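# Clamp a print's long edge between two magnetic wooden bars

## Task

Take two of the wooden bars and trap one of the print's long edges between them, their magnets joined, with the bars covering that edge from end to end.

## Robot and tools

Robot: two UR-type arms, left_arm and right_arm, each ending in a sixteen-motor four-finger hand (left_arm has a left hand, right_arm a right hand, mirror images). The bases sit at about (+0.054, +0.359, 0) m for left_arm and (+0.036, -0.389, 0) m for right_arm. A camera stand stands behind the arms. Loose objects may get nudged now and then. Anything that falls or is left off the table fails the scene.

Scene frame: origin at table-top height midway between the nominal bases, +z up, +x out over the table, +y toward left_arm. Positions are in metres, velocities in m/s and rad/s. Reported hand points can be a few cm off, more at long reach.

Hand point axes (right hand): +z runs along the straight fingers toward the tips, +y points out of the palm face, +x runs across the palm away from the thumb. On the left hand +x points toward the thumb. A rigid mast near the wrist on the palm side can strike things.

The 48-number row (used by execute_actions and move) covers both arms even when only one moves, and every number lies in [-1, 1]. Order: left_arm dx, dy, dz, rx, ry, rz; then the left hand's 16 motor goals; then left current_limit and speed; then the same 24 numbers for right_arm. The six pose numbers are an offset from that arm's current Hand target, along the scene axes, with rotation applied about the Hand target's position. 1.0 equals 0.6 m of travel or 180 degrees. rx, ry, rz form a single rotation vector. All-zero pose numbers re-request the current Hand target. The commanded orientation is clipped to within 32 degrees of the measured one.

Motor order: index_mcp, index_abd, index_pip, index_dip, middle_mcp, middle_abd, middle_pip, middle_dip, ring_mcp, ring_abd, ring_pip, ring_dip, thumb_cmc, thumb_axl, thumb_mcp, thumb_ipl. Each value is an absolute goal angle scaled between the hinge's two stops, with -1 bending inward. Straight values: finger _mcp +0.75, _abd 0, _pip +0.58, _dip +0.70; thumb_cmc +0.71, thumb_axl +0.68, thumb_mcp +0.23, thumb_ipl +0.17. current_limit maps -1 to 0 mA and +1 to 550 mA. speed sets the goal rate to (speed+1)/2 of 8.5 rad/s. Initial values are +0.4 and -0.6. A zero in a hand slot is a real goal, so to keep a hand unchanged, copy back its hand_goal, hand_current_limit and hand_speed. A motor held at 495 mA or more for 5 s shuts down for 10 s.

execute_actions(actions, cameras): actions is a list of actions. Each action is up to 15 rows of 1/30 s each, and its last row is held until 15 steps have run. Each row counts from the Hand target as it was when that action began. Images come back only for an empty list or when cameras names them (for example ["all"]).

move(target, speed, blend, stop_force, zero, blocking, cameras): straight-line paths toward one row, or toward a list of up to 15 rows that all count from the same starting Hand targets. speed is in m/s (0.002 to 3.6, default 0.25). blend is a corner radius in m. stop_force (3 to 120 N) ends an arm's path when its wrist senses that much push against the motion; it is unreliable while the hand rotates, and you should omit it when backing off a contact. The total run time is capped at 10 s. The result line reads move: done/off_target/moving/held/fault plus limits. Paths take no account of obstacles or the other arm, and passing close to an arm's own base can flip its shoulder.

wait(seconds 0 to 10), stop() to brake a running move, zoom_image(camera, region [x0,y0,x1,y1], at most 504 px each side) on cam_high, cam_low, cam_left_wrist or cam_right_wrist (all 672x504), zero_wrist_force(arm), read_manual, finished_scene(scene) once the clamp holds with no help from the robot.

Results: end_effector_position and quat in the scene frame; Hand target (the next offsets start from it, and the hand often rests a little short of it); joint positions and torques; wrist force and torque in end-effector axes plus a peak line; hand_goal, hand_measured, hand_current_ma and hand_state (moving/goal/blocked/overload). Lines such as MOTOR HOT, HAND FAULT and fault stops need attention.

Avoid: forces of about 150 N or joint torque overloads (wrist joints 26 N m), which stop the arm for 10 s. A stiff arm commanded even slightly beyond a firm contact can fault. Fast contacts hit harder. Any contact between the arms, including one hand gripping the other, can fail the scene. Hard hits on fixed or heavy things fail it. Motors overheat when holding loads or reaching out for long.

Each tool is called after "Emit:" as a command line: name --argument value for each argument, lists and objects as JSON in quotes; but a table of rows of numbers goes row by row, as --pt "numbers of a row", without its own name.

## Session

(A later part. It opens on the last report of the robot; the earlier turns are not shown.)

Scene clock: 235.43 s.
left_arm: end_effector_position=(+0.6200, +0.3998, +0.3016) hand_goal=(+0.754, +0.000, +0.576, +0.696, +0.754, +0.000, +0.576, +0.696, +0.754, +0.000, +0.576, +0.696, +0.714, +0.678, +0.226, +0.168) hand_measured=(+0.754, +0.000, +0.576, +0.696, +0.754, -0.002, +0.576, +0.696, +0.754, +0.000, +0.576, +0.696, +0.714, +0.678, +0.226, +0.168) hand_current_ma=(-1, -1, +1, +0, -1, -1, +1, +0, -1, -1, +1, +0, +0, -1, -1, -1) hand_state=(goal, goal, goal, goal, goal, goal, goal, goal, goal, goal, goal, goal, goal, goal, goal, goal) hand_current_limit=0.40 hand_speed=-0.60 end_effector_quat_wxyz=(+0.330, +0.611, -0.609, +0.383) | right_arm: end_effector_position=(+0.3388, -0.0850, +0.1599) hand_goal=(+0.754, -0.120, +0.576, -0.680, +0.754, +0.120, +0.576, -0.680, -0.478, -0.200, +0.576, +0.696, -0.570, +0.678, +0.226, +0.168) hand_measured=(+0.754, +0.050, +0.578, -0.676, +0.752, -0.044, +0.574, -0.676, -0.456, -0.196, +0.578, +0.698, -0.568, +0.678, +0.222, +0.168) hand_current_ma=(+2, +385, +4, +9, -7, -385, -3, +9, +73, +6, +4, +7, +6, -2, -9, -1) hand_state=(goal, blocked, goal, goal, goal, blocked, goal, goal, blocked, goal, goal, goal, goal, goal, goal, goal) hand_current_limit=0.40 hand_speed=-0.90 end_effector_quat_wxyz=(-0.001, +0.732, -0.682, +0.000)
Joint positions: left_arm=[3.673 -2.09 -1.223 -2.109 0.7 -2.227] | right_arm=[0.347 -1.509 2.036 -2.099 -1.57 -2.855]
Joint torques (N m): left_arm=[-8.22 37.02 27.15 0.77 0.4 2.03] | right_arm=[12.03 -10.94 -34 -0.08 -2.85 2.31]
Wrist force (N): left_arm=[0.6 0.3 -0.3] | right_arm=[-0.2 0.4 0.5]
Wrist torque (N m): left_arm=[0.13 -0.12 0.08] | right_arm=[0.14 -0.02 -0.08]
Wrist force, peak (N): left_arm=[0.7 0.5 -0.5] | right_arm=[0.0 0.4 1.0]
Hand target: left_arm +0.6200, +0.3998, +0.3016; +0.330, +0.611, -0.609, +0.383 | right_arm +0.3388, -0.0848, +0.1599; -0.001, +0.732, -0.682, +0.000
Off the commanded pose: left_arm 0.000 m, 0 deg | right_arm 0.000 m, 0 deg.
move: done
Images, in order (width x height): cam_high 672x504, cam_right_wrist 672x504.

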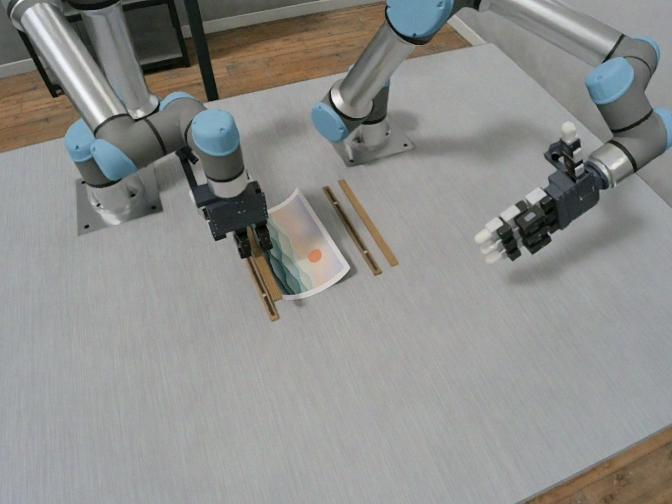

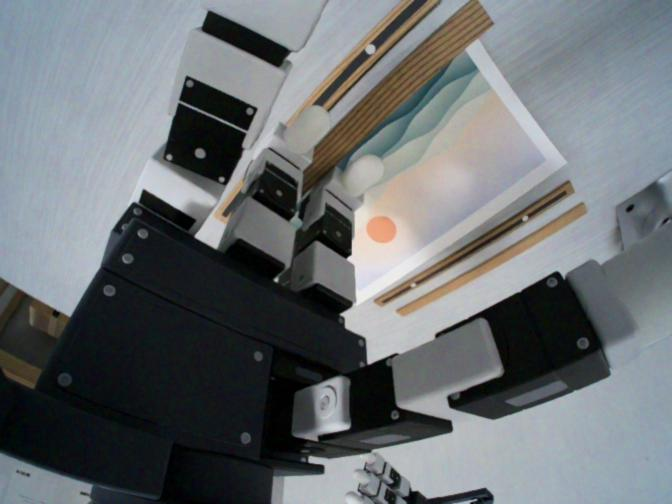

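Emit:
move --target '[0,0,0,0,0,0,0.754,0,0.576,0.696,0.754,0,0.576,0.696,0.754,0,0.576,0.696,0.714,0.678,0.226,0.168,0.4,-0.6,-0.0105,0.005,-0.0257,0,0,0.0028,0.754,-0.12,0.576,-0.681,0.754,0.12,0.576,-0.681,-0.479,-0.2,0.576,0.696,-0.571,0.678,0.226,0.168,0.4,-0.9]' --speed 0.03 --cameras '["cam_right_wrist","cam_high","cam_low"]'

Emit:
zoom_image --camera "cam_high" --region '[230, 220, 310, 330]'

Emit:
zoom_image --camera "cam_high" --region '[200, 180, 360, 335]'

Emit:
zoom_image --camera "cam_right_wrist" --region '[180, 0, 520, 255]'

Scene clock: 240.53 s.
left_arm: end_effector_position=(+0.6200, +0.3998, +0.3016) hand_goal=(+0.754, +0.000, +0.576, +0.696, +0.754, +0.000, +0.576, +0.696, +0.754, +0.000, +0.576, +0.696, +0.714, +0.678, +0.226, +0.168) hand_measured=(+0.754, +0.000, +0.576, +0.696, +0.754, -0.002, +0.576, +0.696, +0.754, +0.000, +0.576, +0.696, +0.714, +0.678, +0.226, +0.168) hand_current_ma=(-1, -1, +1, +0, -1, -1, +1, +0, -1, -1, +1, +0, +0, -1, -1, -1) hand_state=(goal, goal, goal, goal, goal, goal, goal, goal, goal, goal, goal, goal, goal, goal, goal, goal) hand_current_limit=0.40 hand_speed=-0.60 end_effector_quat_wxyz=(+0.330, +0.611, -0.609, +0.383) | right_arm: end_effector_position=(+0.3326, -0.0818, +0.1446) hand_goal=(+0.754, -0.120, +0.576, -0.680, +0.754, +0.120, +0.576, -0.680, -0.478, -0.200, +0.576, +0.696, -0.570, +0.678, +0.226, +0.168) hand_measured=(+0.754, +0.050, +0.578, -0.676, +0.752, -0.044, +0.574, -0.676, -0.456, -0.196, +0.578, +0.698, -0.568, +0.678, +0.222, +0.168) hand_current_ma=(+2, +385, +4, +9, -7, -385, -3, +9, +73, +6, +4, +7, +6, -2, -9, -1) hand_state=(goal, blocked, goal, goal, goal, blocked, goal, goal, blocked, goal, goal, goal, goal, goal, goal, goal) hand_current_limit=0.40 hand_speed=-0.90 end_effector_quat_wxyz=(-0.001, +0.735, -0.678, +0.000)
Joint positions: left_arm=[3.673 -2.09 -1.223 -2.109 0.7 -2.227] | right_arm=[0.359 -1.494 2.065 -2.143 -1.57 -2.851]
Joint torques (N m): left_arm=[-7.87 37.66 26.45 0.71 0.17 2.08] | right_arm=[12.56 -9.43 -9.04 -4.25 -2.64 2.5]
Wrist force (N): left_arm=[0.3 0.1 -0.1] | right_arm=[-0.3 0.3 0.5]
Wrist torque (N m): left_arm=[0.08 -0.07 0.05] | right_arm=[0.13 -0.01 -0.08]
Wrist force, peak (N): left_arm=[0.7 0.2 -0.6] | right_arm=[-0.2 0.5 0.9]
Hand target: left_arm +0.6200, +0.3998, +0.3016; +0.330, +0.611, -0.609, +0.383 | right_arm +0.3325, -0.0818, +0.1445; -0.001, +0.735, -0.678, +0.000
Off the commanded pose: left_arm 0.000 m, 0 deg | right_arm 0.000 m, 0 deg.
move: done
Images, in order (width x height): cam_high 672x504, cam_low 672x504, cam_right_wrist 672x504.

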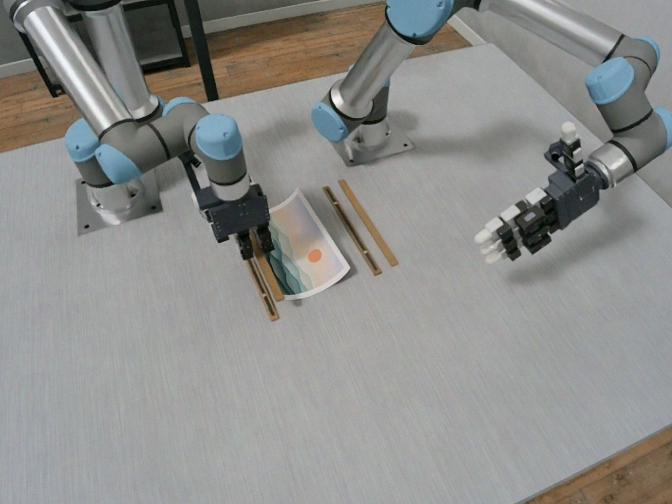

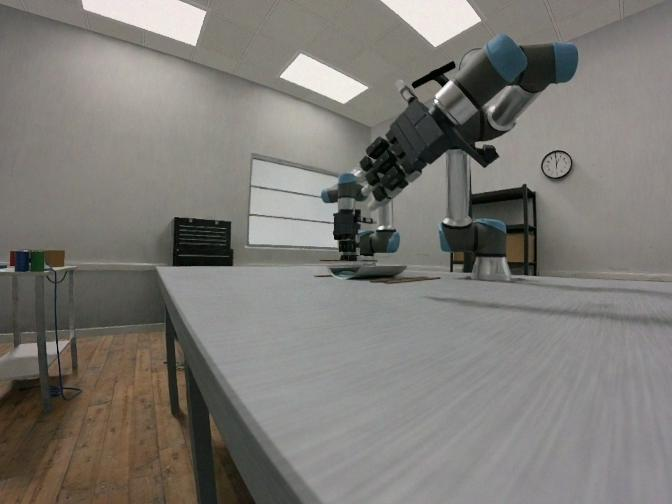

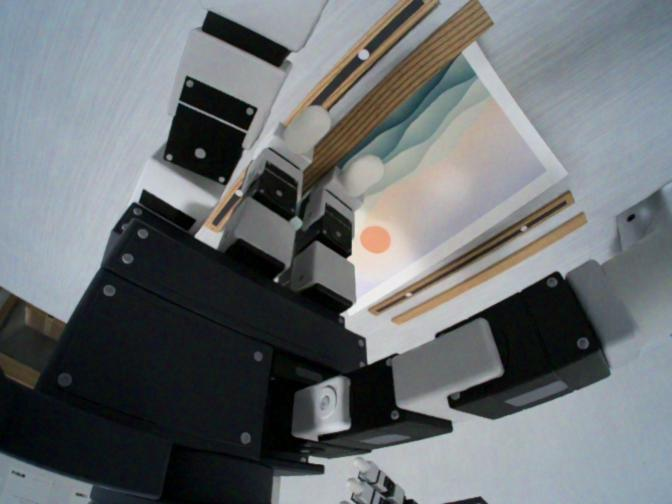

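Scaled by 4.582 from the camera's 672x504 image, which has a finer 960x720 frame.

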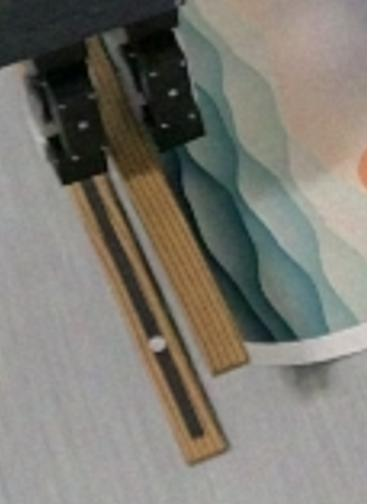

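Scaled by 3.150 from the camera's 672x504 image, which has a finer 960x720 frame.

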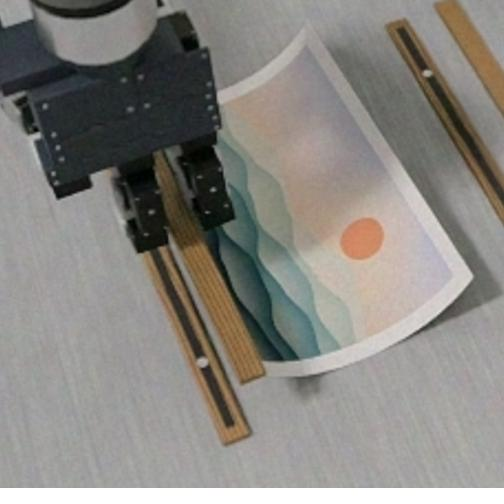

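Scaled by 1.482 from the camera's 672x504 image, which has a finer 960x720 frame.

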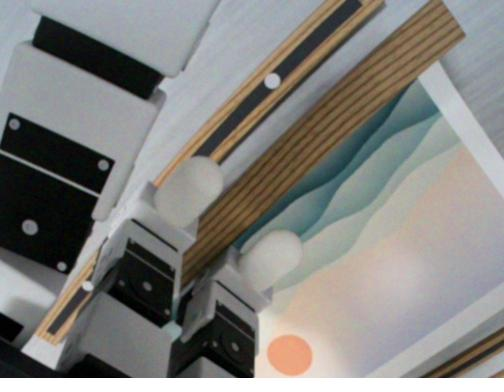

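Emit:
zoom_image --camera "cam_low" --region '[300, 190, 460, 300]'

Scaled by 3.150 from the camera's 672x504 image, which has a finer 960x720 frame.

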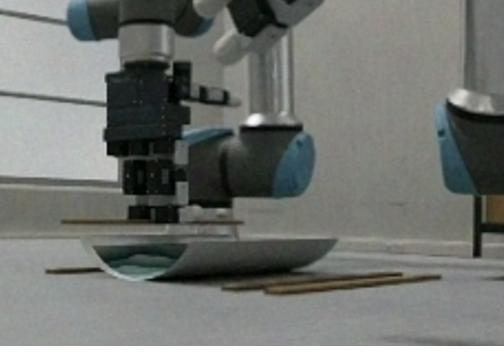

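Emit:
move --pt "0 0 0 0 0 0 0.754 0 0.576 0.696 0.754 0 0.576 0.696 0.754 0 0.576 0.696 0.714 0.678 0.226 0.168 0.4 -0.6 0.0001 -0.0008 -0.0217 0 0 0 0.754 -0.12 0.576 -0.681 0.754 0.12 0.576 -0.681 -0.479 -0.2 0.576 0.696 -0.571 0.678 0.226 0.168 0.4 -0.9" --pt "0 0 0 0 0 0 0.754 0 0.576 0.696 0.754 0 0.576 0.696 0.754 0 0.576 0.696 0.714 0.678 0.226 0.168 0.4 -0.6 0.0004 -0.0055 -0.03 0 0 0 0.754 -0.12 0.576 -0.681 0.754 0.12 0.576 -0.681 -0.479 -0.2 0.576 0.696 -0.571 0.678 0.226 0.168 0.4 -0.9" --pt "0 0 0 0 0 0 0.754 0 0.576 0.696 0.754 0 0.576 0.696 0.754 0 0.576 0.696 0.714 0.678 0.226 0.168 0.4 -0.6 0.0007 -0.0095 -0.0383 0 0 0 0.754 -0.12 0.576 -0.681 0.754 0.12 0.576 -0.681 -0.479 -0.2 0.576 0.696 -0.571 0.678 0.226 0.168 0.4 -0.9" --speed 0.02 --blend '[0.002,0.002,0]' --cameras '["cam_right_wrist","cam_high","cam_low"]'

Emit:
zoom_image --camera "cam_high" --region '[230, 220, 310, 330]'

Emit:
zoom_image --camera "cam_low" --region '[310, 220, 430, 300]'

Emit:
zoom_image --camera "cam_right_wrist" --region '[180, 0, 520, 255]'

Scene clock: 245.07 s.
left_arm: end_effector_position=(+0.6200, +0.3998, +0.3016) hand_goal=(+0.754, +0.000, +0.576, +0.696, +0.754, +0.000, +0.576, +0.696, +0.754, +0.000, +0.576, +0.696, +0.714, +0.678, +0.226, +0.168) hand_measured=(+0.754, +0.000, +0.576, +0.696, +0.754, -0.002, +0.576, +0.696, +0.754, +0.000, +0.576, +0.696, +0.714, +0.678, +0.226, +0.168) hand_current_ma=(-1, -1, +1, +0, -1, -1, +1, +0, -1, -1, +1, +0, +0, -1, -1, -1) hand_state=(goal, goal, goal, goal, goal, goal, goal, goal, goal, goal, goal, goal, goal, goal, goal, goal) hand_current_limit=0.40 hand_speed=-0.60 end_effector_quat_wxyz=(+0.330, +0.611, -0.609, +0.383) | right_arm: end_effector_position=(+0.3330, -0.0875, +0.1216) hand_goal=(+0.754, -0.120, +0.576, -0.680, +0.754, +0.120, +0.576, -0.680, -0.478, -0.200, +0.576, +0.696, -0.570, +0.678, +0.226, +0.168) hand_measured=(+0.754, +0.050, +0.578, -0.676, +0.752, -0.044, +0.574, -0.676, -0.456, -0.196, +0.578, +0.698, -0.568, +0.678, +0.222, +0.168) hand_current_ma=(+2, +385, +4, +9, -7, -385, -3, +9, +73, +6, +4, +7, +6, -2, -9, -1) hand_state=(goal, blocked, goal, goal, goal, blocked, goal, goal, blocked, goal, goal, goal, goal, goal, goal, goal) hand_current_limit=0.40 hand_speed=-0.90 end_effector_quat_wxyz=(-0.001, +0.735, -0.678, +0.000)
Joint positions: left_arm=[3.673 -2.09 -1.223 -2.109 0.7 -2.227] | right_arm=[0.347 -1.466 2.105 -2.211 -1.57 -2.863]
Joint torques (N m): left_arm=[-6.78 37.31 28.63 0.74 0.47 2.08] | right_arm=[-11.42 -9.44 -8.47 -4 -1.82 -2.02]
Wrist force (N): left_arm=[0.7 0.1 -0.4] | right_arm=[-0.1 0.4 0.5]
Wrist torque (N m): left_arm=[0.12 -0.14 0.08] | right_arm=[0.14 -0.03 0.06]
Wrist force, peak (N): left_arm=[0.5 0.6 -0.4] | right_arm=[-0.1 0.6 0.7]
Hand target: left_arm +0.6200, +0.3998, +0.3016; +0.330, +0.611, -0.609, +0.383 | right_arm +0.3330, -0.0875, +0.1215; -0.001, +0.735, -0.678, +0.000
Off the commanded pose: left_arm 0.000 m, 0 deg | right_arm 0.000 m, 0 deg.
move: done
Images, in order (width x height): cam_high 672x504, cam_low 672x504, cam_right_wrist 672x504.

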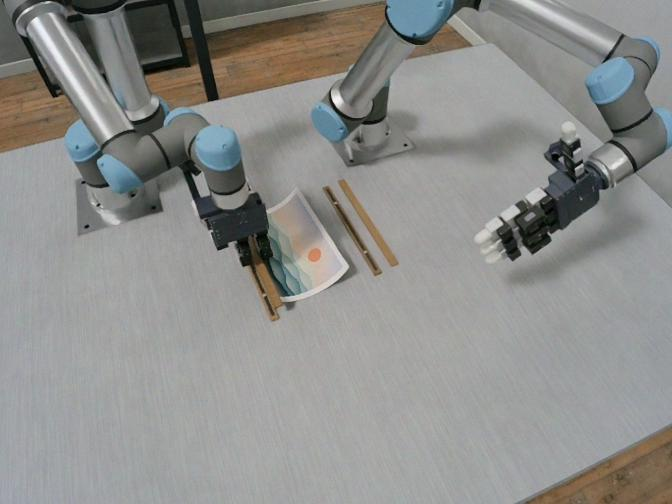

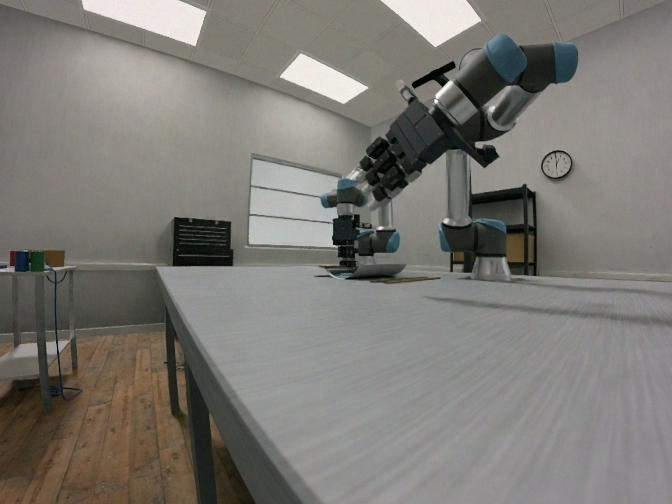

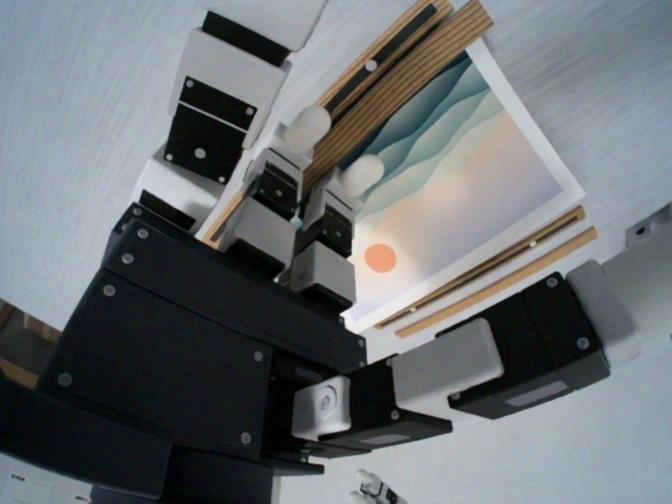

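Scaled by 4.582 from the camera's 672x504 image, which has a finer 960x720 frame.

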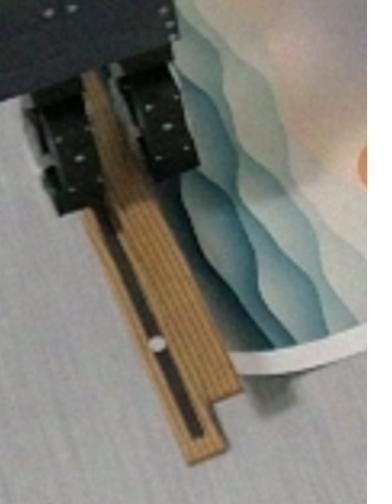

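Scaled by 4.200 from the camera's 672x504 image, which has a finer 960x720 frame.

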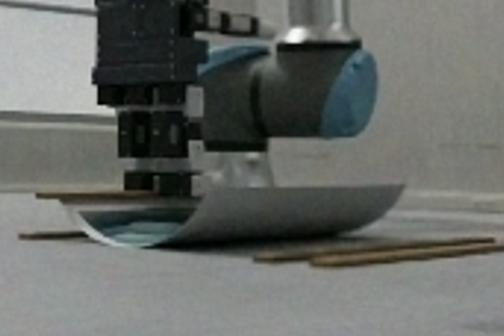

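Scaled by 1.482 from the camera's 672x504 image, which has a finer 960x720 frame.

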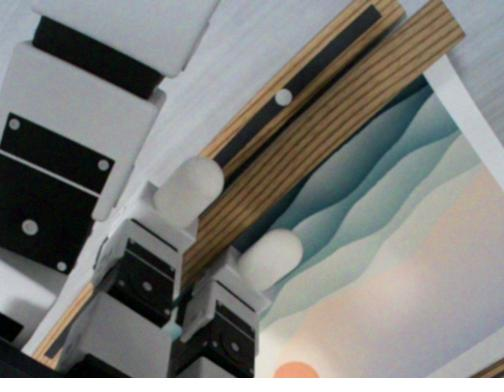

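Emit:
zoom_image --camera "cam_high" --region '[255, 280, 305, 330]'

Emit:
zoom_image --camera "cam_high" --region '[235, 245, 285, 295]'

Scaled by 10.080 from the camera's 672x504 image, which has a finer 960x720 frame.

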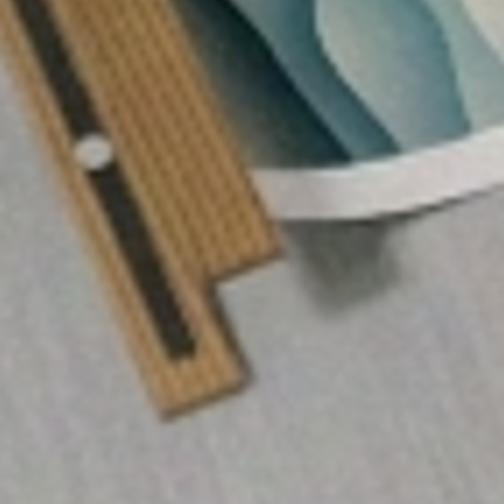

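Scaled by 10.080 from the camera's 672x504 image, which has a finer 960x720 frame.

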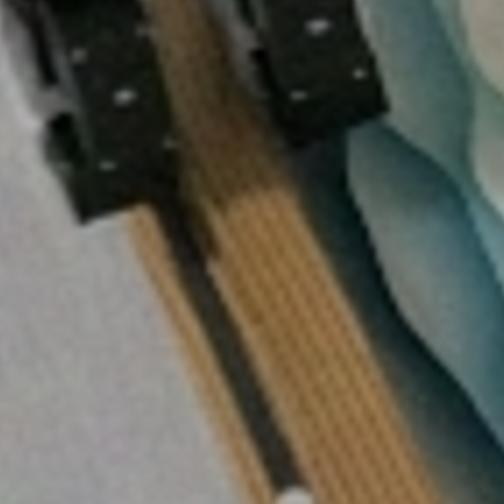

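Emit:
move --pt "0 0 0 0 0 0 0.754 0 0.576 0.696 0.754 0 0.576 0.696 0.754 0 0.576 0.696 0.714 0.678 0.226 0.168 0.4 -0.6 0.0003 -0.0037 -0.0083 0 0 0 0.754 -0.12 0.576 -0.681 0.754 0.12 0.576 -0.681 -0.479 -0.2 0.576 0.696 -0.571 0.678 0.226 0.168 0.4 -0.9" --pt "0 0 0 0 0 0 0.754 0 0.576 0.696 0.754 0 0.576 0.696 0.754 0 0.576 0.696 0.714 0.678 0.226 0.168 0.4 -0.6 0.0005 -0.0068 -0.0167 0 0 0 0.754 -0.12 0.576 -0.681 0.754 0.12 0.576 -0.681 -0.479 -0.2 0.576 0.696 -0.571 0.678 0.226 0.168 0.4 -0.9" --pt "0 0 0 0 0 0 0.754 0 0.576 0.696 0.754 0 0.576 0.696 0.754 0 0.576 0.696 0.714 0.678 0.226 0.168 0.4 -0.6 0.0008 -0.011 -0.0283 0 0 0 0.754 -0.12 0.576 -0.681 0.754 0.12 0.576 -0.681 -0.479 -0.2 0.576 0.696 -0.571 0.678 0.226 0.168 0.4 -0.9" --speed 0.02 --blend '[0.002,0.002,0]' --cameras '["cam_right_wrist","cam_high","cam_low"]'

Emit:
zoom_image --camera "cam_high" --region '[220, 220, 310, 330]'

Emit:
zoom_image --camera "cam_low" --region '[310, 220, 430, 300]'

Emit:
zoom_image --camera "cam_right_wrist" --region '[180, 0, 520, 255]'

Scene clock: 250.17 s.
left_arm: end_effector_position=(+0.6200, +0.3998, +0.3016) hand_goal=(+0.754, +0.000, +0.576, +0.696, +0.754, +0.000, +0.576, +0.696, +0.754, +0.000, +0.576, +0.696, +0.714, +0.678, +0.226, +0.168) hand_measured=(+0.754, +0.000, +0.576, +0.696, +0.754, -0.002, +0.576, +0.696, +0.754, +0.000, +0.576, +0.696, +0.714, +0.678, +0.226, +0.168) hand_current_ma=(-1, -1, +1, +0, -1, -1, +1, +0, -1, -1, +1, +0, +0, -1, -1, -1) hand_state=(goal, goal, goal, goal, goal, goal, goal, goal, goal, goal, goal, goal, goal, goal, goal, goal) hand_current_limit=0.40 hand_speed=-0.60 end_effector_quat_wxyz=(+0.330, +0.611, -0.609, +0.383) | right_arm: end_effector_position=(+0.3334, -0.0941, +0.1046) hand_goal=(+0.754, -0.120, +0.576, -0.680, +0.754, +0.120, +0.576, -0.680, -0.478, -0.200, +0.576, +0.696, -0.570, +0.678, +0.226, +0.168) hand_measured=(+0.754, +0.050, +0.578, -0.676, +0.752, -0.044, +0.574, -0.676, -0.456, -0.196, +0.578, +0.698, -0.568, +0.678, +0.222, +0.168) hand_current_ma=(+2, +385, +4, +9, -7, -385, -3, +9, +73, +6, +4, +7, +6, -2, -9, -1) hand_state=(goal, blocked, goal, goal, goal, blocked, goal, goal, blocked, goal, goal, goal, goal, goal, goal, goal) hand_current_limit=0.40 hand_speed=-0.90 end_effector_quat_wxyz=(-0.001, +0.735, -0.678, +0.000)
Joint positions: left_arm=[3.673 -2.09 -1.223 -2.109 0.7 -2.227] | right_arm=[0.334 -1.445 2.136 -2.263 -1.57 -2.877]
Joint torques (N m): left_arm=[-8.44 38.01 26.99 0.94 0.37 1.67] | right_arm=[-12.31 -10.89 -6.88 -4.71 1.02 -2.22]
Wrist force (N): left_arm=[0.5 0.4 -0.2] | right_arm=[-0.1 0.3 0.7]
Wrist torque (N m): left_arm=[0.13 -0.11 0.06] | right_arm=[0.11 -0.04 0.06]
Wrist force, peak (N): left_arm=[0.7 0.4 -0.5] | right_arm=[0.0 0.7 0.6]
Hand target: left_arm +0.6200, +0.3998, +0.3016; +0.330, +0.611, -0.609, +0.383 | right_arm +0.3334, -0.0941, +0.1046; -0.001, +0.735, -0.678, +0.000
Off the commanded pose: left_arm 0.000 m, 0 deg | right_arm 0.000 m, 0 deg.
move: done
Images, in order (width x height): cam_high 672x504, cam_low 672x504, cam_right_wrist 672x504.

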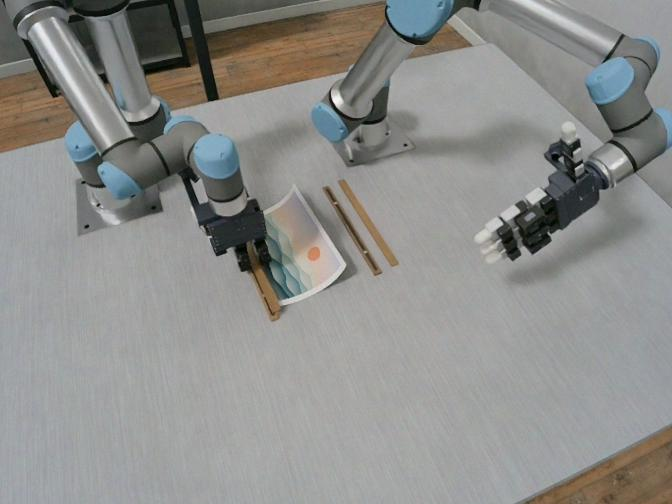

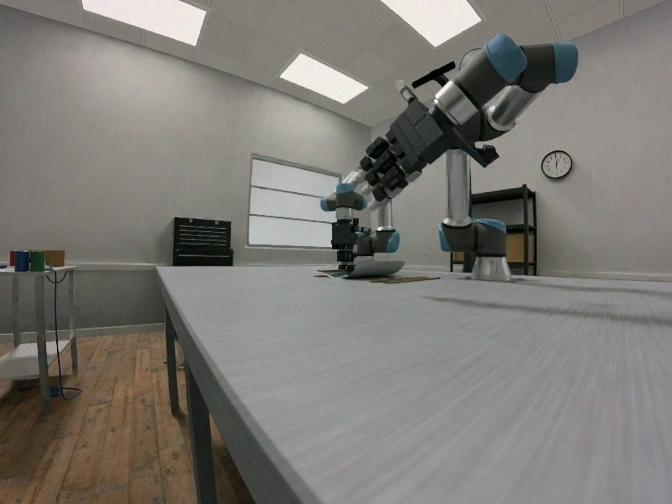

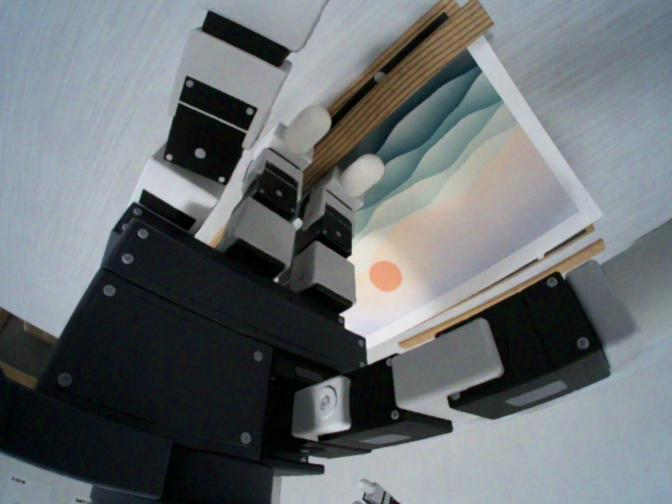

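Scaled by 4.582 from the camera's 672x504 image, which has a finer 960x720 frame.

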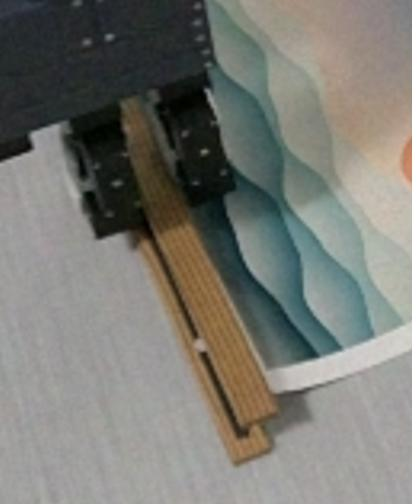

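Scaled by 4.200 from the camera's 672x504 image, which has a finer 960x720 frame.

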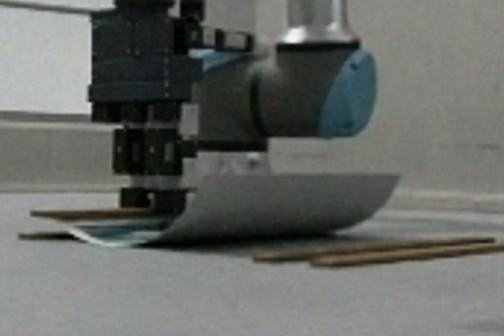

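Scaled by 1.482 from the camera's 672x504 image, which has a finer 960x720 frame.

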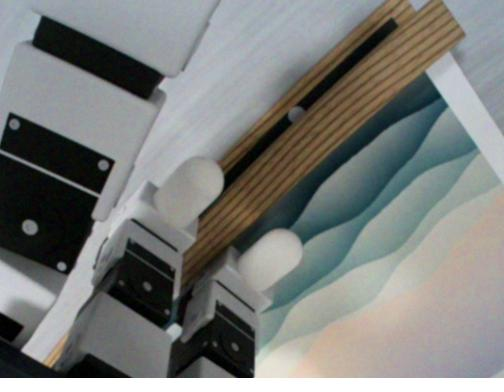

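Emit:
zoom_image --camera "cam_high" --region '[245, 265, 315, 325]'

Emit:
zoom_image --camera "cam_low" --region '[312, 255, 362, 285]'

Emit:
zoom_image --camera "cam_right_wrist" --region '[360, 0, 520, 120]'

Scaled by 7.200 from the camera's 672x504 image, which has a finer 960x720 frame.

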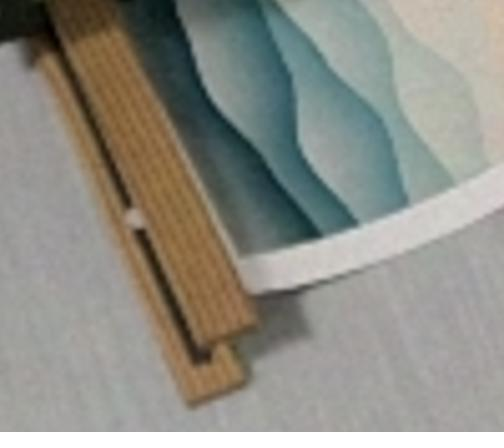

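Scaled by 10.080 from the camera's 672x504 image, which has a finer 960x720 frame.

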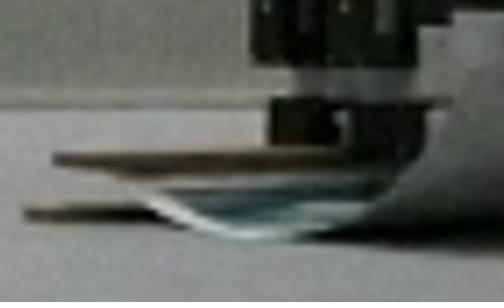

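Scaled by 3.150 from the camera's 672x504 image, which has a finer 960x720 frame.

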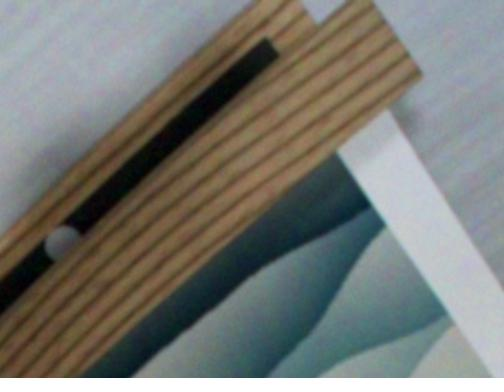

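Emit:
zoom_image --camera "cam_right_wrist" --region '[410, 0, 500, 68]'

Emit:
zoom_image --camera "cam_right_wrist" --region '[310, 50, 430, 140]'

Emit:
zoom_image --camera "cam_high" --region '[240, 260, 290, 325]'

Scaled by 5.600 from the camera's 672x504 image, which has a finer 960x720 frame.

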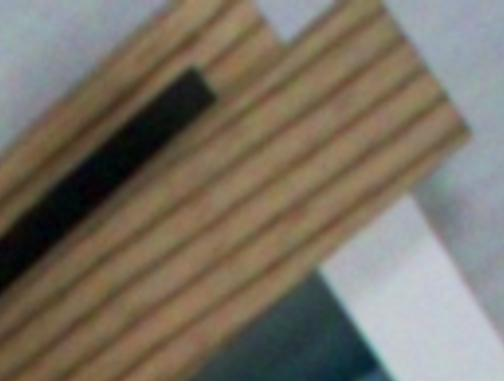

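Scaled by 4.200 from the camera's 672x504 image, which has a finer 960x720 frame.

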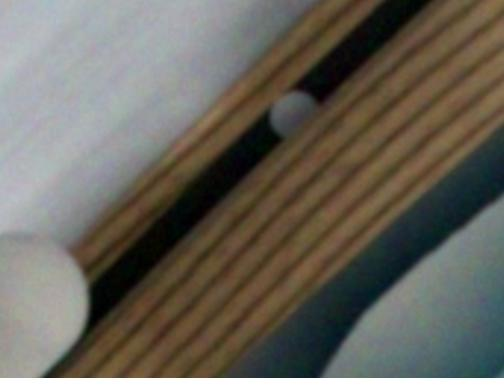

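Scaled by 7.754 from the camera's 672x504 image, which has a finer 960x720 frame.

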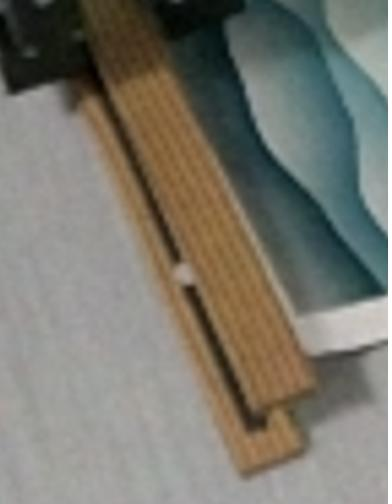

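Emit:
move --target '[0,0,0,0,0,0,0.754,0,0.576,0.696,0.754,0,0.576,0.696,0.754,0,0.576,0.696,0.714,0.678,0.226,0.168,0.4,-0.6,0.0087,-0.005,-0.0125,0,0,-0.0033,0.754,-0.12,0.576,-0.681,0.754,0.12,0.576,-0.681,-0.479,-0.2,0.576,0.696,-0.571,0.678,0.226,0.168,0.4,-0.9]' --speed 0.02 --cameras '["cam_right_wrist","cam_high","cam_low"]'

Emit:
zoom_image --camera "cam_high" --region '[240, 260, 290, 325]'

Emit:
zoom_image --camera "cam_low" --region '[310, 250, 400, 290]'

Emit:
zoom_image --camera "cam_right_wrist" --region '[410, 0, 500, 68]'

Emit:
zoom_image --camera "cam_right_wrist" --region '[310, 50, 430, 140]'

Scene clock: 263.33 s.
left_arm: end_effector_position=(+0.6200, +0.3998, +0.3016) hand_goal=(+0.754, +0.000, +0.576, +0.696, +0.754, +0.000, +0.576, +0.696, +0.754, +0.000, +0.576, +0.696, +0.714, +0.678, +0.226, +0.168) hand_measured=(+0.754, +0.000, +0.576, +0.696, +0.754, -0.002, +0.576, +0.696, +0.754, +0.000, +0.576, +0.696, +0.714, +0.678, +0.226, +0.168) hand_current_ma=(-1, -1, +1, +0, -1, -1, +1, +0, -1, -1, +1, +0, +0, -1, -1, -1) hand_state=(goal, goal, goal, goal, goal, goal, goal, goal, goal, goal, goal, goal, goal, goal, goal, goal) hand_current_limit=0.40 hand_speed=-0.60 end_effector_quat_wxyz=(+0.330, +0.611, -0.609, +0.383) | right_arm: end_effector_position=(+0.3386, -0.0971, +0.0972) hand_goal=(+0.754, -0.120, +0.576, -0.680, +0.754, +0.120, +0.576, -0.680, -0.478, -0.200, +0.576, +0.696, -0.570, +0.678, +0.226, +0.168) hand_measured=(+0.754, +0.050, +0.578, -0.676, +0.752, -0.044, +0.574, -0.676, -0.456, -0.196, +0.578, +0.698, -0.568, +0.678, +0.222, +0.168) hand_current_ma=(+2, +385, +4, +9, -7, -385, -3, +9, +73, +6, +4, +7, +6, -2, -9, -1) hand_state=(goal, blocked, goal, goal, goal, blocked, goal, goal, blocked, goal, goal, goal, goal, goal, goal, goal) hand_current_limit=0.40 hand_speed=-0.90 end_effector_quat_wxyz=(-0.001, +0.731, -0.682, +0.000)
Joint positions: left_arm=[3.673 -2.09 -1.223 -2.109 0.7 -2.227] | right_arm=[0.322 -1.427 2.14 -2.285 -1.57 -2.878]
Joint torques (N m): left_arm=[-6.8 38.49 27.46 1.02 0.38 1.88] | right_arm=[-11.52 -10.42 -7.3 -4.65 1.45 -2.21]
Wrist force (N): left_arm=[0.4 0.3 -0.3] | right_arm=[-0.2 0.4 0.5]
Wrist torque (N m): left_arm=[0.12 -0.09 0.06] | right_arm=[0.13 -0.03 0.06]
Wrist force, peak (N): left_arm=[0.8 0.2 -0.7] | right_arm=[-0.2 0.6 0.7]
Hand target: left_arm +0.6200, +0.3998, +0.3016; +0.330, +0.611, -0.609, +0.383 | right_arm +0.3387, -0.0971, +0.0971; -0.001, +0.731, -0.682, +0.000
Off the commanded pose: left_arm 0.000 m, 0 deg | right_arm 0.000 m, 0 deg.
move: done
Images, in order (width x height): cam_high 672x504, cam_low 672x504, cam_right_wrist 672x504.

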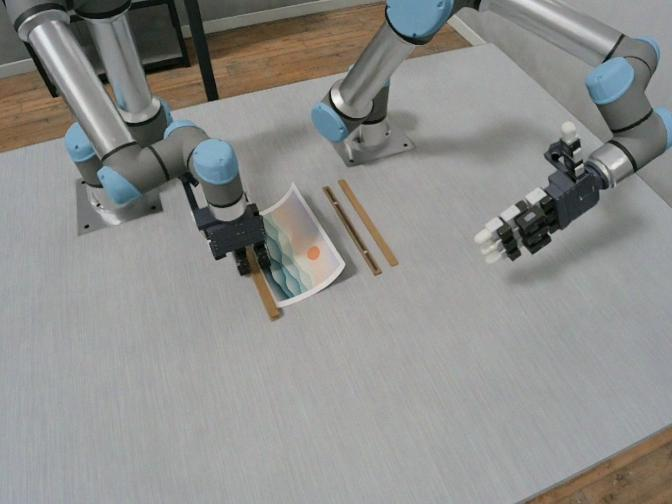

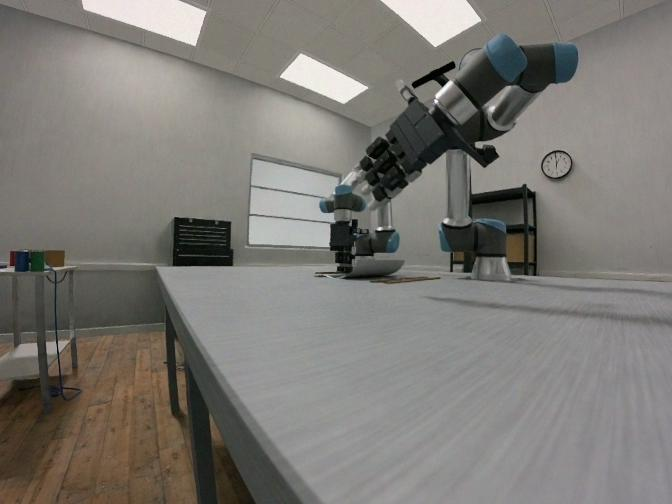

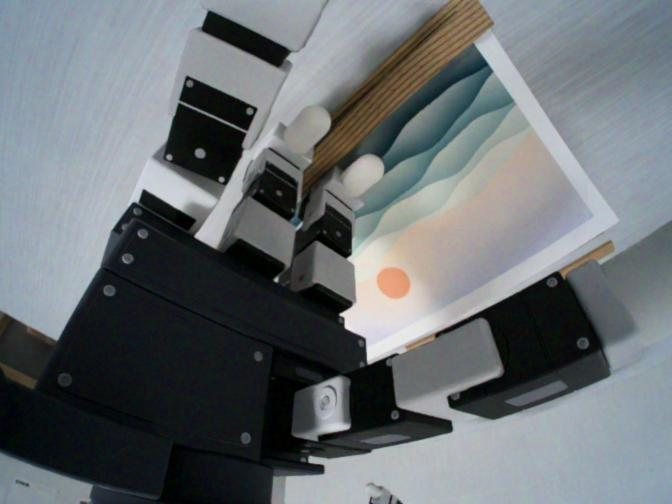

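Scaled by 7.754 from the camera's 672x504 image, which has a finer 960x720 frame.

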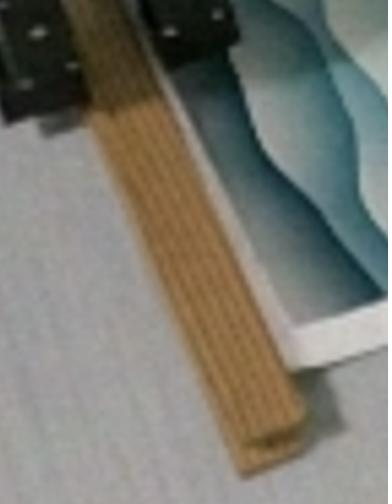

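Scaled by 5.600 from the camera's 672x504 image, which has a finer 960x720 frame.

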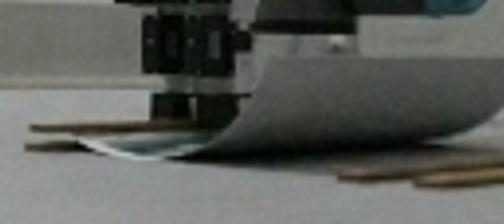

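Scaled by 5.600 from the camera's 672x504 image, which has a finer 960x720 frame.

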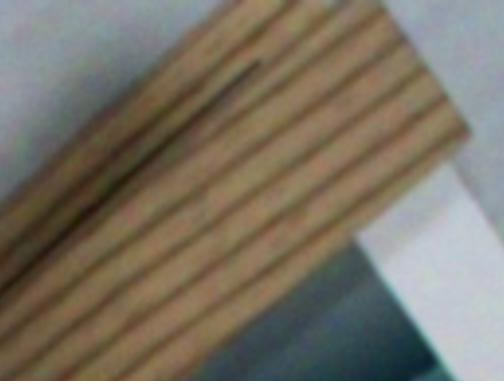

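Scaled by 4.200 from the camera's 672x504 image, which has a finer 960x720 frame.

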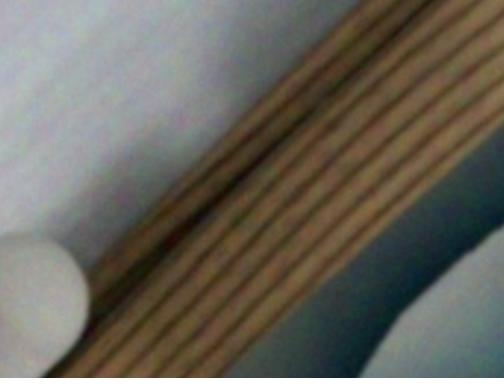

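Emit:
move --target '[0,0,0,0,0,0,0.754,0,0.576,0.696,0.754,0,0.576,0.696,0.754,0,0.576,0.696,0.714,0.678,0.226,0.168,0.4,-0.6,0.0183,0.0013,0,0,0,0,0.754,-0.12,0.576,-0.681,0.754,0.12,0.576,-0.681,-0.479,-0.2,0.576,0.696,-0.571,0.678,0.226,0.168,0.4,-0.9]' --speed 0.03 --cameras '["cam_right_wrist","cam_high"]'

Emit:
zoom_image --camera "cam_high" --region '[240, 260, 290, 325]'

Emit:
zoom_image --camera "cam_right_wrist" --region '[410, 0, 500, 68]'

Scene clock: 279.47 s.
left_arm: end_effector_position=(+0.6200, +0.3998, +0.3016) hand_goal=(+0.754, +0.000, +0.576, +0.696, +0.754, +0.000, +0.576, +0.696, +0.754, +0.000, +0.576, +0.696, +0.714, +0.678, +0.226, +0.168) hand_measured=(+0.754, +0.000, +0.576, +0.696, +0.754, -0.002, +0.576, +0.696, +0.754, +0.000, +0.576, +0.696, +0.714, +0.678, +0.226, +0.168) hand_current_ma=(-1, -1, +1, +0, -1, -1, +1, +0, -1, -1, +1, +0, +0, -1, -1, -1) hand_state=(goal, goal, goal, goal, goal, goal, goal, goal, goal, goal, goal, goal, goal, goal, goal, goal) hand_current_limit=0.40 hand_speed=-0.60 end_effector_quat_wxyz=(+0.330, +0.611, -0.609, +0.383) | right_arm: end_effector_position=(+0.3495, -0.0964, +0.0971) hand_goal=(+0.754, -0.120, +0.576, -0.680, +0.754, +0.120, +0.576, -0.680, -0.478, -0.200, +0.576, +0.696, -0.570, +0.678, +0.226, +0.168) hand_measured=(+0.754, +0.050, +0.578, -0.676, +0.752, -0.044, +0.574, -0.676, -0.456, -0.196, +0.578, +0.698, -0.568, +0.678, +0.222, +0.168) hand_current_ma=(+2, +385, +4, +9, -7, -385, -3, +9, +73, +6, +4, +7, +6, -2, -9, -1) hand_state=(goal, blocked, goal, goal, goal, blocked, goal, goal, blocked, goal, goal, goal, goal, goal, goal, goal) hand_current_limit=0.40 hand_speed=-0.90 end_effector_quat_wxyz=(-0.001, +0.731, -0.682, +0.000)
Joint positions: left_arm=[3.673 -2.09 -1.223 -2.109 0.7 -2.227] | right_arm=[0.316 -1.407 2.115 -2.28 -1.57 -2.884]
Joint torques (N m): left_arm=[-6.77 38.17 27.65 0.93 0.24 1.89] | right_arm=[-11.98 -13.36 -30.77 -0.34 1.86 -2.04]
Wrist force (N): left_arm=[0.2 0.4 0.0] | right_arm=[-0.1 0.4 0.4]
Wrist torque (N m): left_arm=[0.11 -0.06 0.04] | right_arm=[0.14 -0.03 0.06]
Wrist force, peak (N): left_arm=[0.8 0.4 -0.4] | right_arm=[-0.4 0.6 0.7]
Hand target: left_arm +0.6200, +0.3998, +0.3016; +0.330, +0.611, -0.609, +0.383 | right_arm +0.3496, -0.0963, +0.0971; -0.001, +0.731, -0.682, +0.000
Off the commanded pose: left_arm 0.000 m, 0 deg | right_arm 0.000 m, 0 deg.
move: done
Images, in order (width x height): cam_high 672x504, cam_right_wrist 672x504.

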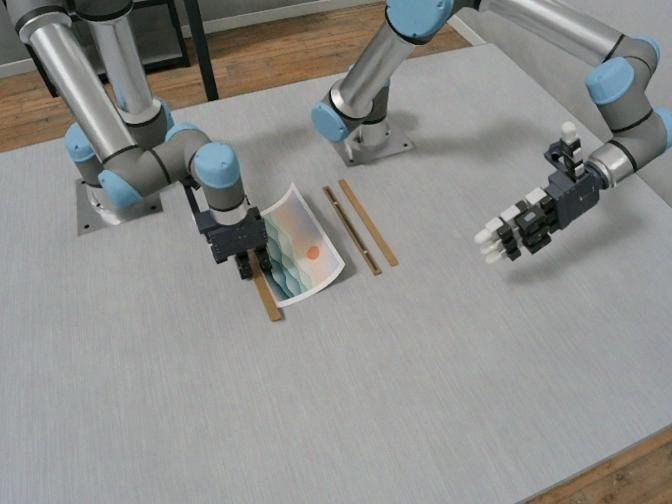

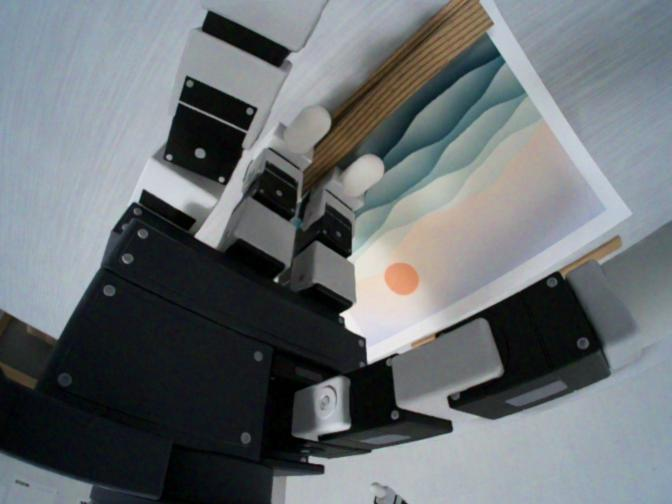

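Scaled by 7.754 from the camera's 672x504 image, which has a finer 960x720 frame.

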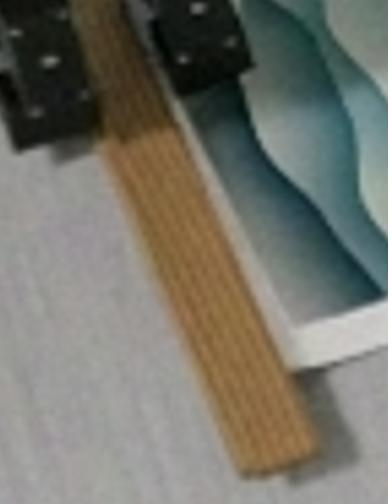

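Scaled by 5.600 from the camera's 672x504 image, which has a finer 960x720 frame.

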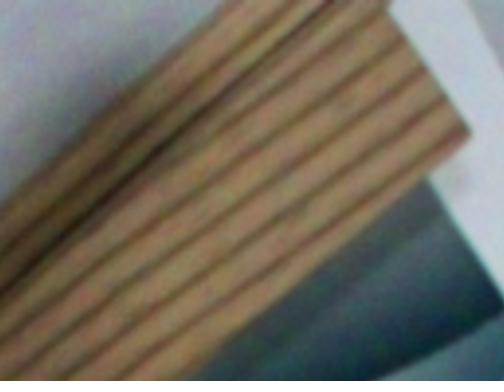

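Emit:
move --pt "0 0 0 0 0 0 0.754 0 0.576 0.696 0.754 0 0.576 0.696 0.754 0 0.576 0.696 0.714 0.678 0.226 0.168 0.4 -0.6 -0.0003 0.0037 0.0125 0 0 0 0.754 -0.12 0.576 -0.681 0.754 0.12 0.576 -0.681 -0.479 -0.2 0.576 0.696 -0.571 0.678 0.226 0.168 0.4 -0.9" --pt "0 0 0 0 0 0 0.754 0 0.576 0.696 0.754 0 0.576 0.696 0.754 0 0.576 0.696 0.714 0.678 0.226 0.168 0.4 -0.6 -0.001 0.0146 0.0408 0 0 0 0.754 -0.12 0.576 -0.681 0.754 0.12 0.576 -0.681 -0.479 -0.2 0.576 0.696 -0.571 0.678 0.226 0.168 0.4 -0.9" --pt "0 0 0 0 0 0 0.754 0 0.576 0.696 0.754 0 0.576 0.696 0.754 0 0.576 0.696 0.714 0.678 0.226 0.168 0.4 -0.6 -0.0017 0.0233 0.0917 0 0 0 0.754 -0.12 0.576 -0.681 0.754 0.12 0.576 -0.681 -0.479 -0.2 0.576 0.696 -0.571 0.678 0.226 0.168 0.4 -0.9" --pt "0 0 0 0 0 0 0.754 0 0.576 0.696 0.754 0 0.576 0.696 0.754 0 0.576 0.696 0.714 0.678 0.226 0.168 0.4 -0.6 0.2832 0.1287 0.1548 0 0 0 0.754 -0.12 0.576 -0.681 0.754 0.12 0.576 -0.681 -0.479 -0.2 0.576 0.696 -0.571 0.678 0.226 0.168 0.4 -0.9" --speed '[0.03,0.03,0.04,0.08]' --blend '[0.003,0.003,0.01,0]' --cameras '["cam_right_wrist","cam_high"]'

Emit:
zoom_image --camera "cam_high" --region '[220, 180, 340, 335]'

Scene clock: 294.60 s.
left_arm: end_effector_position=(+0.6200, +0.3998, +0.3016) hand_goal=(+0.754, +0.000, +0.576, +0.696, +0.754, +0.000, +0.576, +0.696, +0.754, +0.000, +0.576, +0.696, +0.714, +0.678, +0.226, +0.168) hand_measured=(+0.754, +0.000, +0.576, +0.696, +0.754, -0.002, +0.576, +0.696, +0.754, +0.000, +0.576, +0.696, +0.714, +0.678, +0.226, +0.168) hand_current_ma=(-1, -1, +1, +0, -1, -1, +1, +0, -1, -1, +1, +0, +0, -1, -1, -1) hand_state=(goal, goal, goal, goal, goal, goal, goal, goal, goal, goal, goal, goal, goal, goal, goal, goal) hand_current_limit=0.40 hand_speed=-0.60 end_effector_quat_wxyz=(+0.330, +0.611, -0.609, +0.383) | right_arm: end_effector_position=(+0.5195, -0.0192, +0.1899) hand_goal=(+0.754, -0.120, +0.576, -0.680, +0.754, +0.120, +0.576, -0.680, -0.478, -0.200, +0.576, +0.696, -0.570, +0.678, +0.226, +0.168) hand_measured=(+0.754, +0.050, +0.578, -0.676, +0.752, -0.044, +0.574, -0.676, -0.456, -0.196, +0.578, +0.698, -0.568, +0.678, +0.222, +0.168) hand_current_ma=(+2, +385, +4, +9, -7, -385, -3, +9, +73, +6, +4, +7, +6, -2, -9, -1) hand_state=(goal, blocked, goal, goal, goal, blocked, goal, goal, blocked, goal, goal, goal, goal, goal, goal, goal) hand_current_limit=0.40 hand_speed=-0.90 end_effector_quat_wxyz=(-0.001, +0.731, -0.682, +0.000)
Joint positions: left_arm=[3.673 -2.09 -1.223 -2.109 0.7 -2.227] | right_arm=[0.344 -1.119 1.445 -1.898 -1.57 -2.856]
Joint torques (N m): left_arm=[-6.64 38.19 26.24 1.27 0.39 1.82] | right_arm=[12.09 -28.18 -36.28 -0.28 -2.32 -0.16]
Wrist force (N): left_arm=[0.4 0.2 -0.3] | right_arm=[0.1 0.6 0.5]
Wrist torque (N m): left_arm=[0.11 -0.09 0.06] | right_arm=[0.15 -0.06 -0.04]
Wrist force, peak (N): left_arm=[0.8 0.4 -0.6] | right_arm=[-0.3 0.6 0.8]
Hand target: left_arm +0.6200, +0.3998, +0.3016; +0.330, +0.611, -0.609, +0.383 | right_arm +0.5196, -0.0191, +0.1899; -0.001, +0.731, -0.682, +0.000
Off the commanded pose: left_arm 0.000 m, 0 deg | right_arm 0.000 m, 0 deg.
move: done
Images, in order (width x height): cam_high 672x504, cam_right_wrist 672x504.

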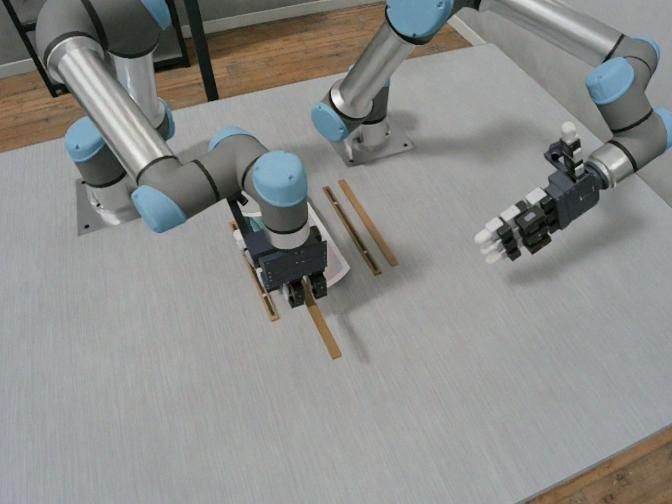

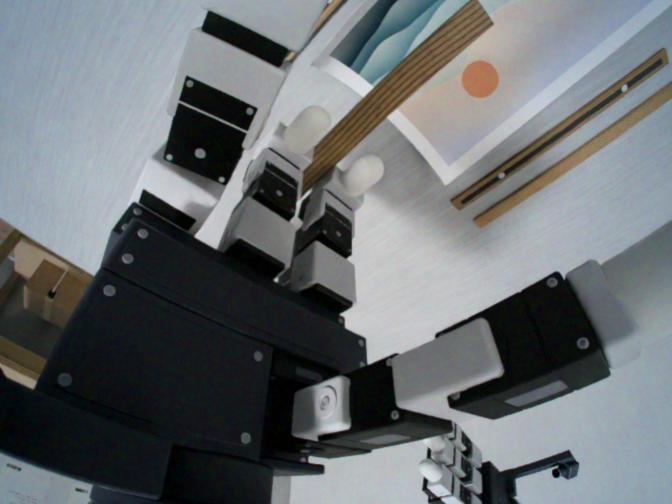

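Scaled by 3.252 from the camera's 672x504 image, which has a finer 960x720 frame.

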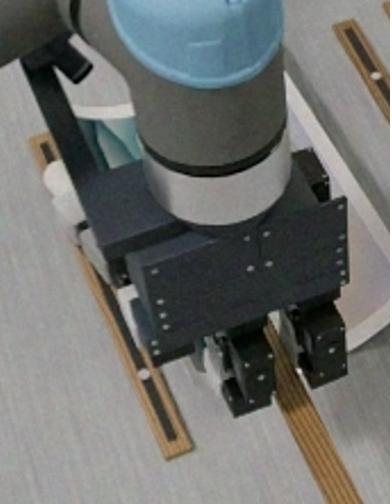

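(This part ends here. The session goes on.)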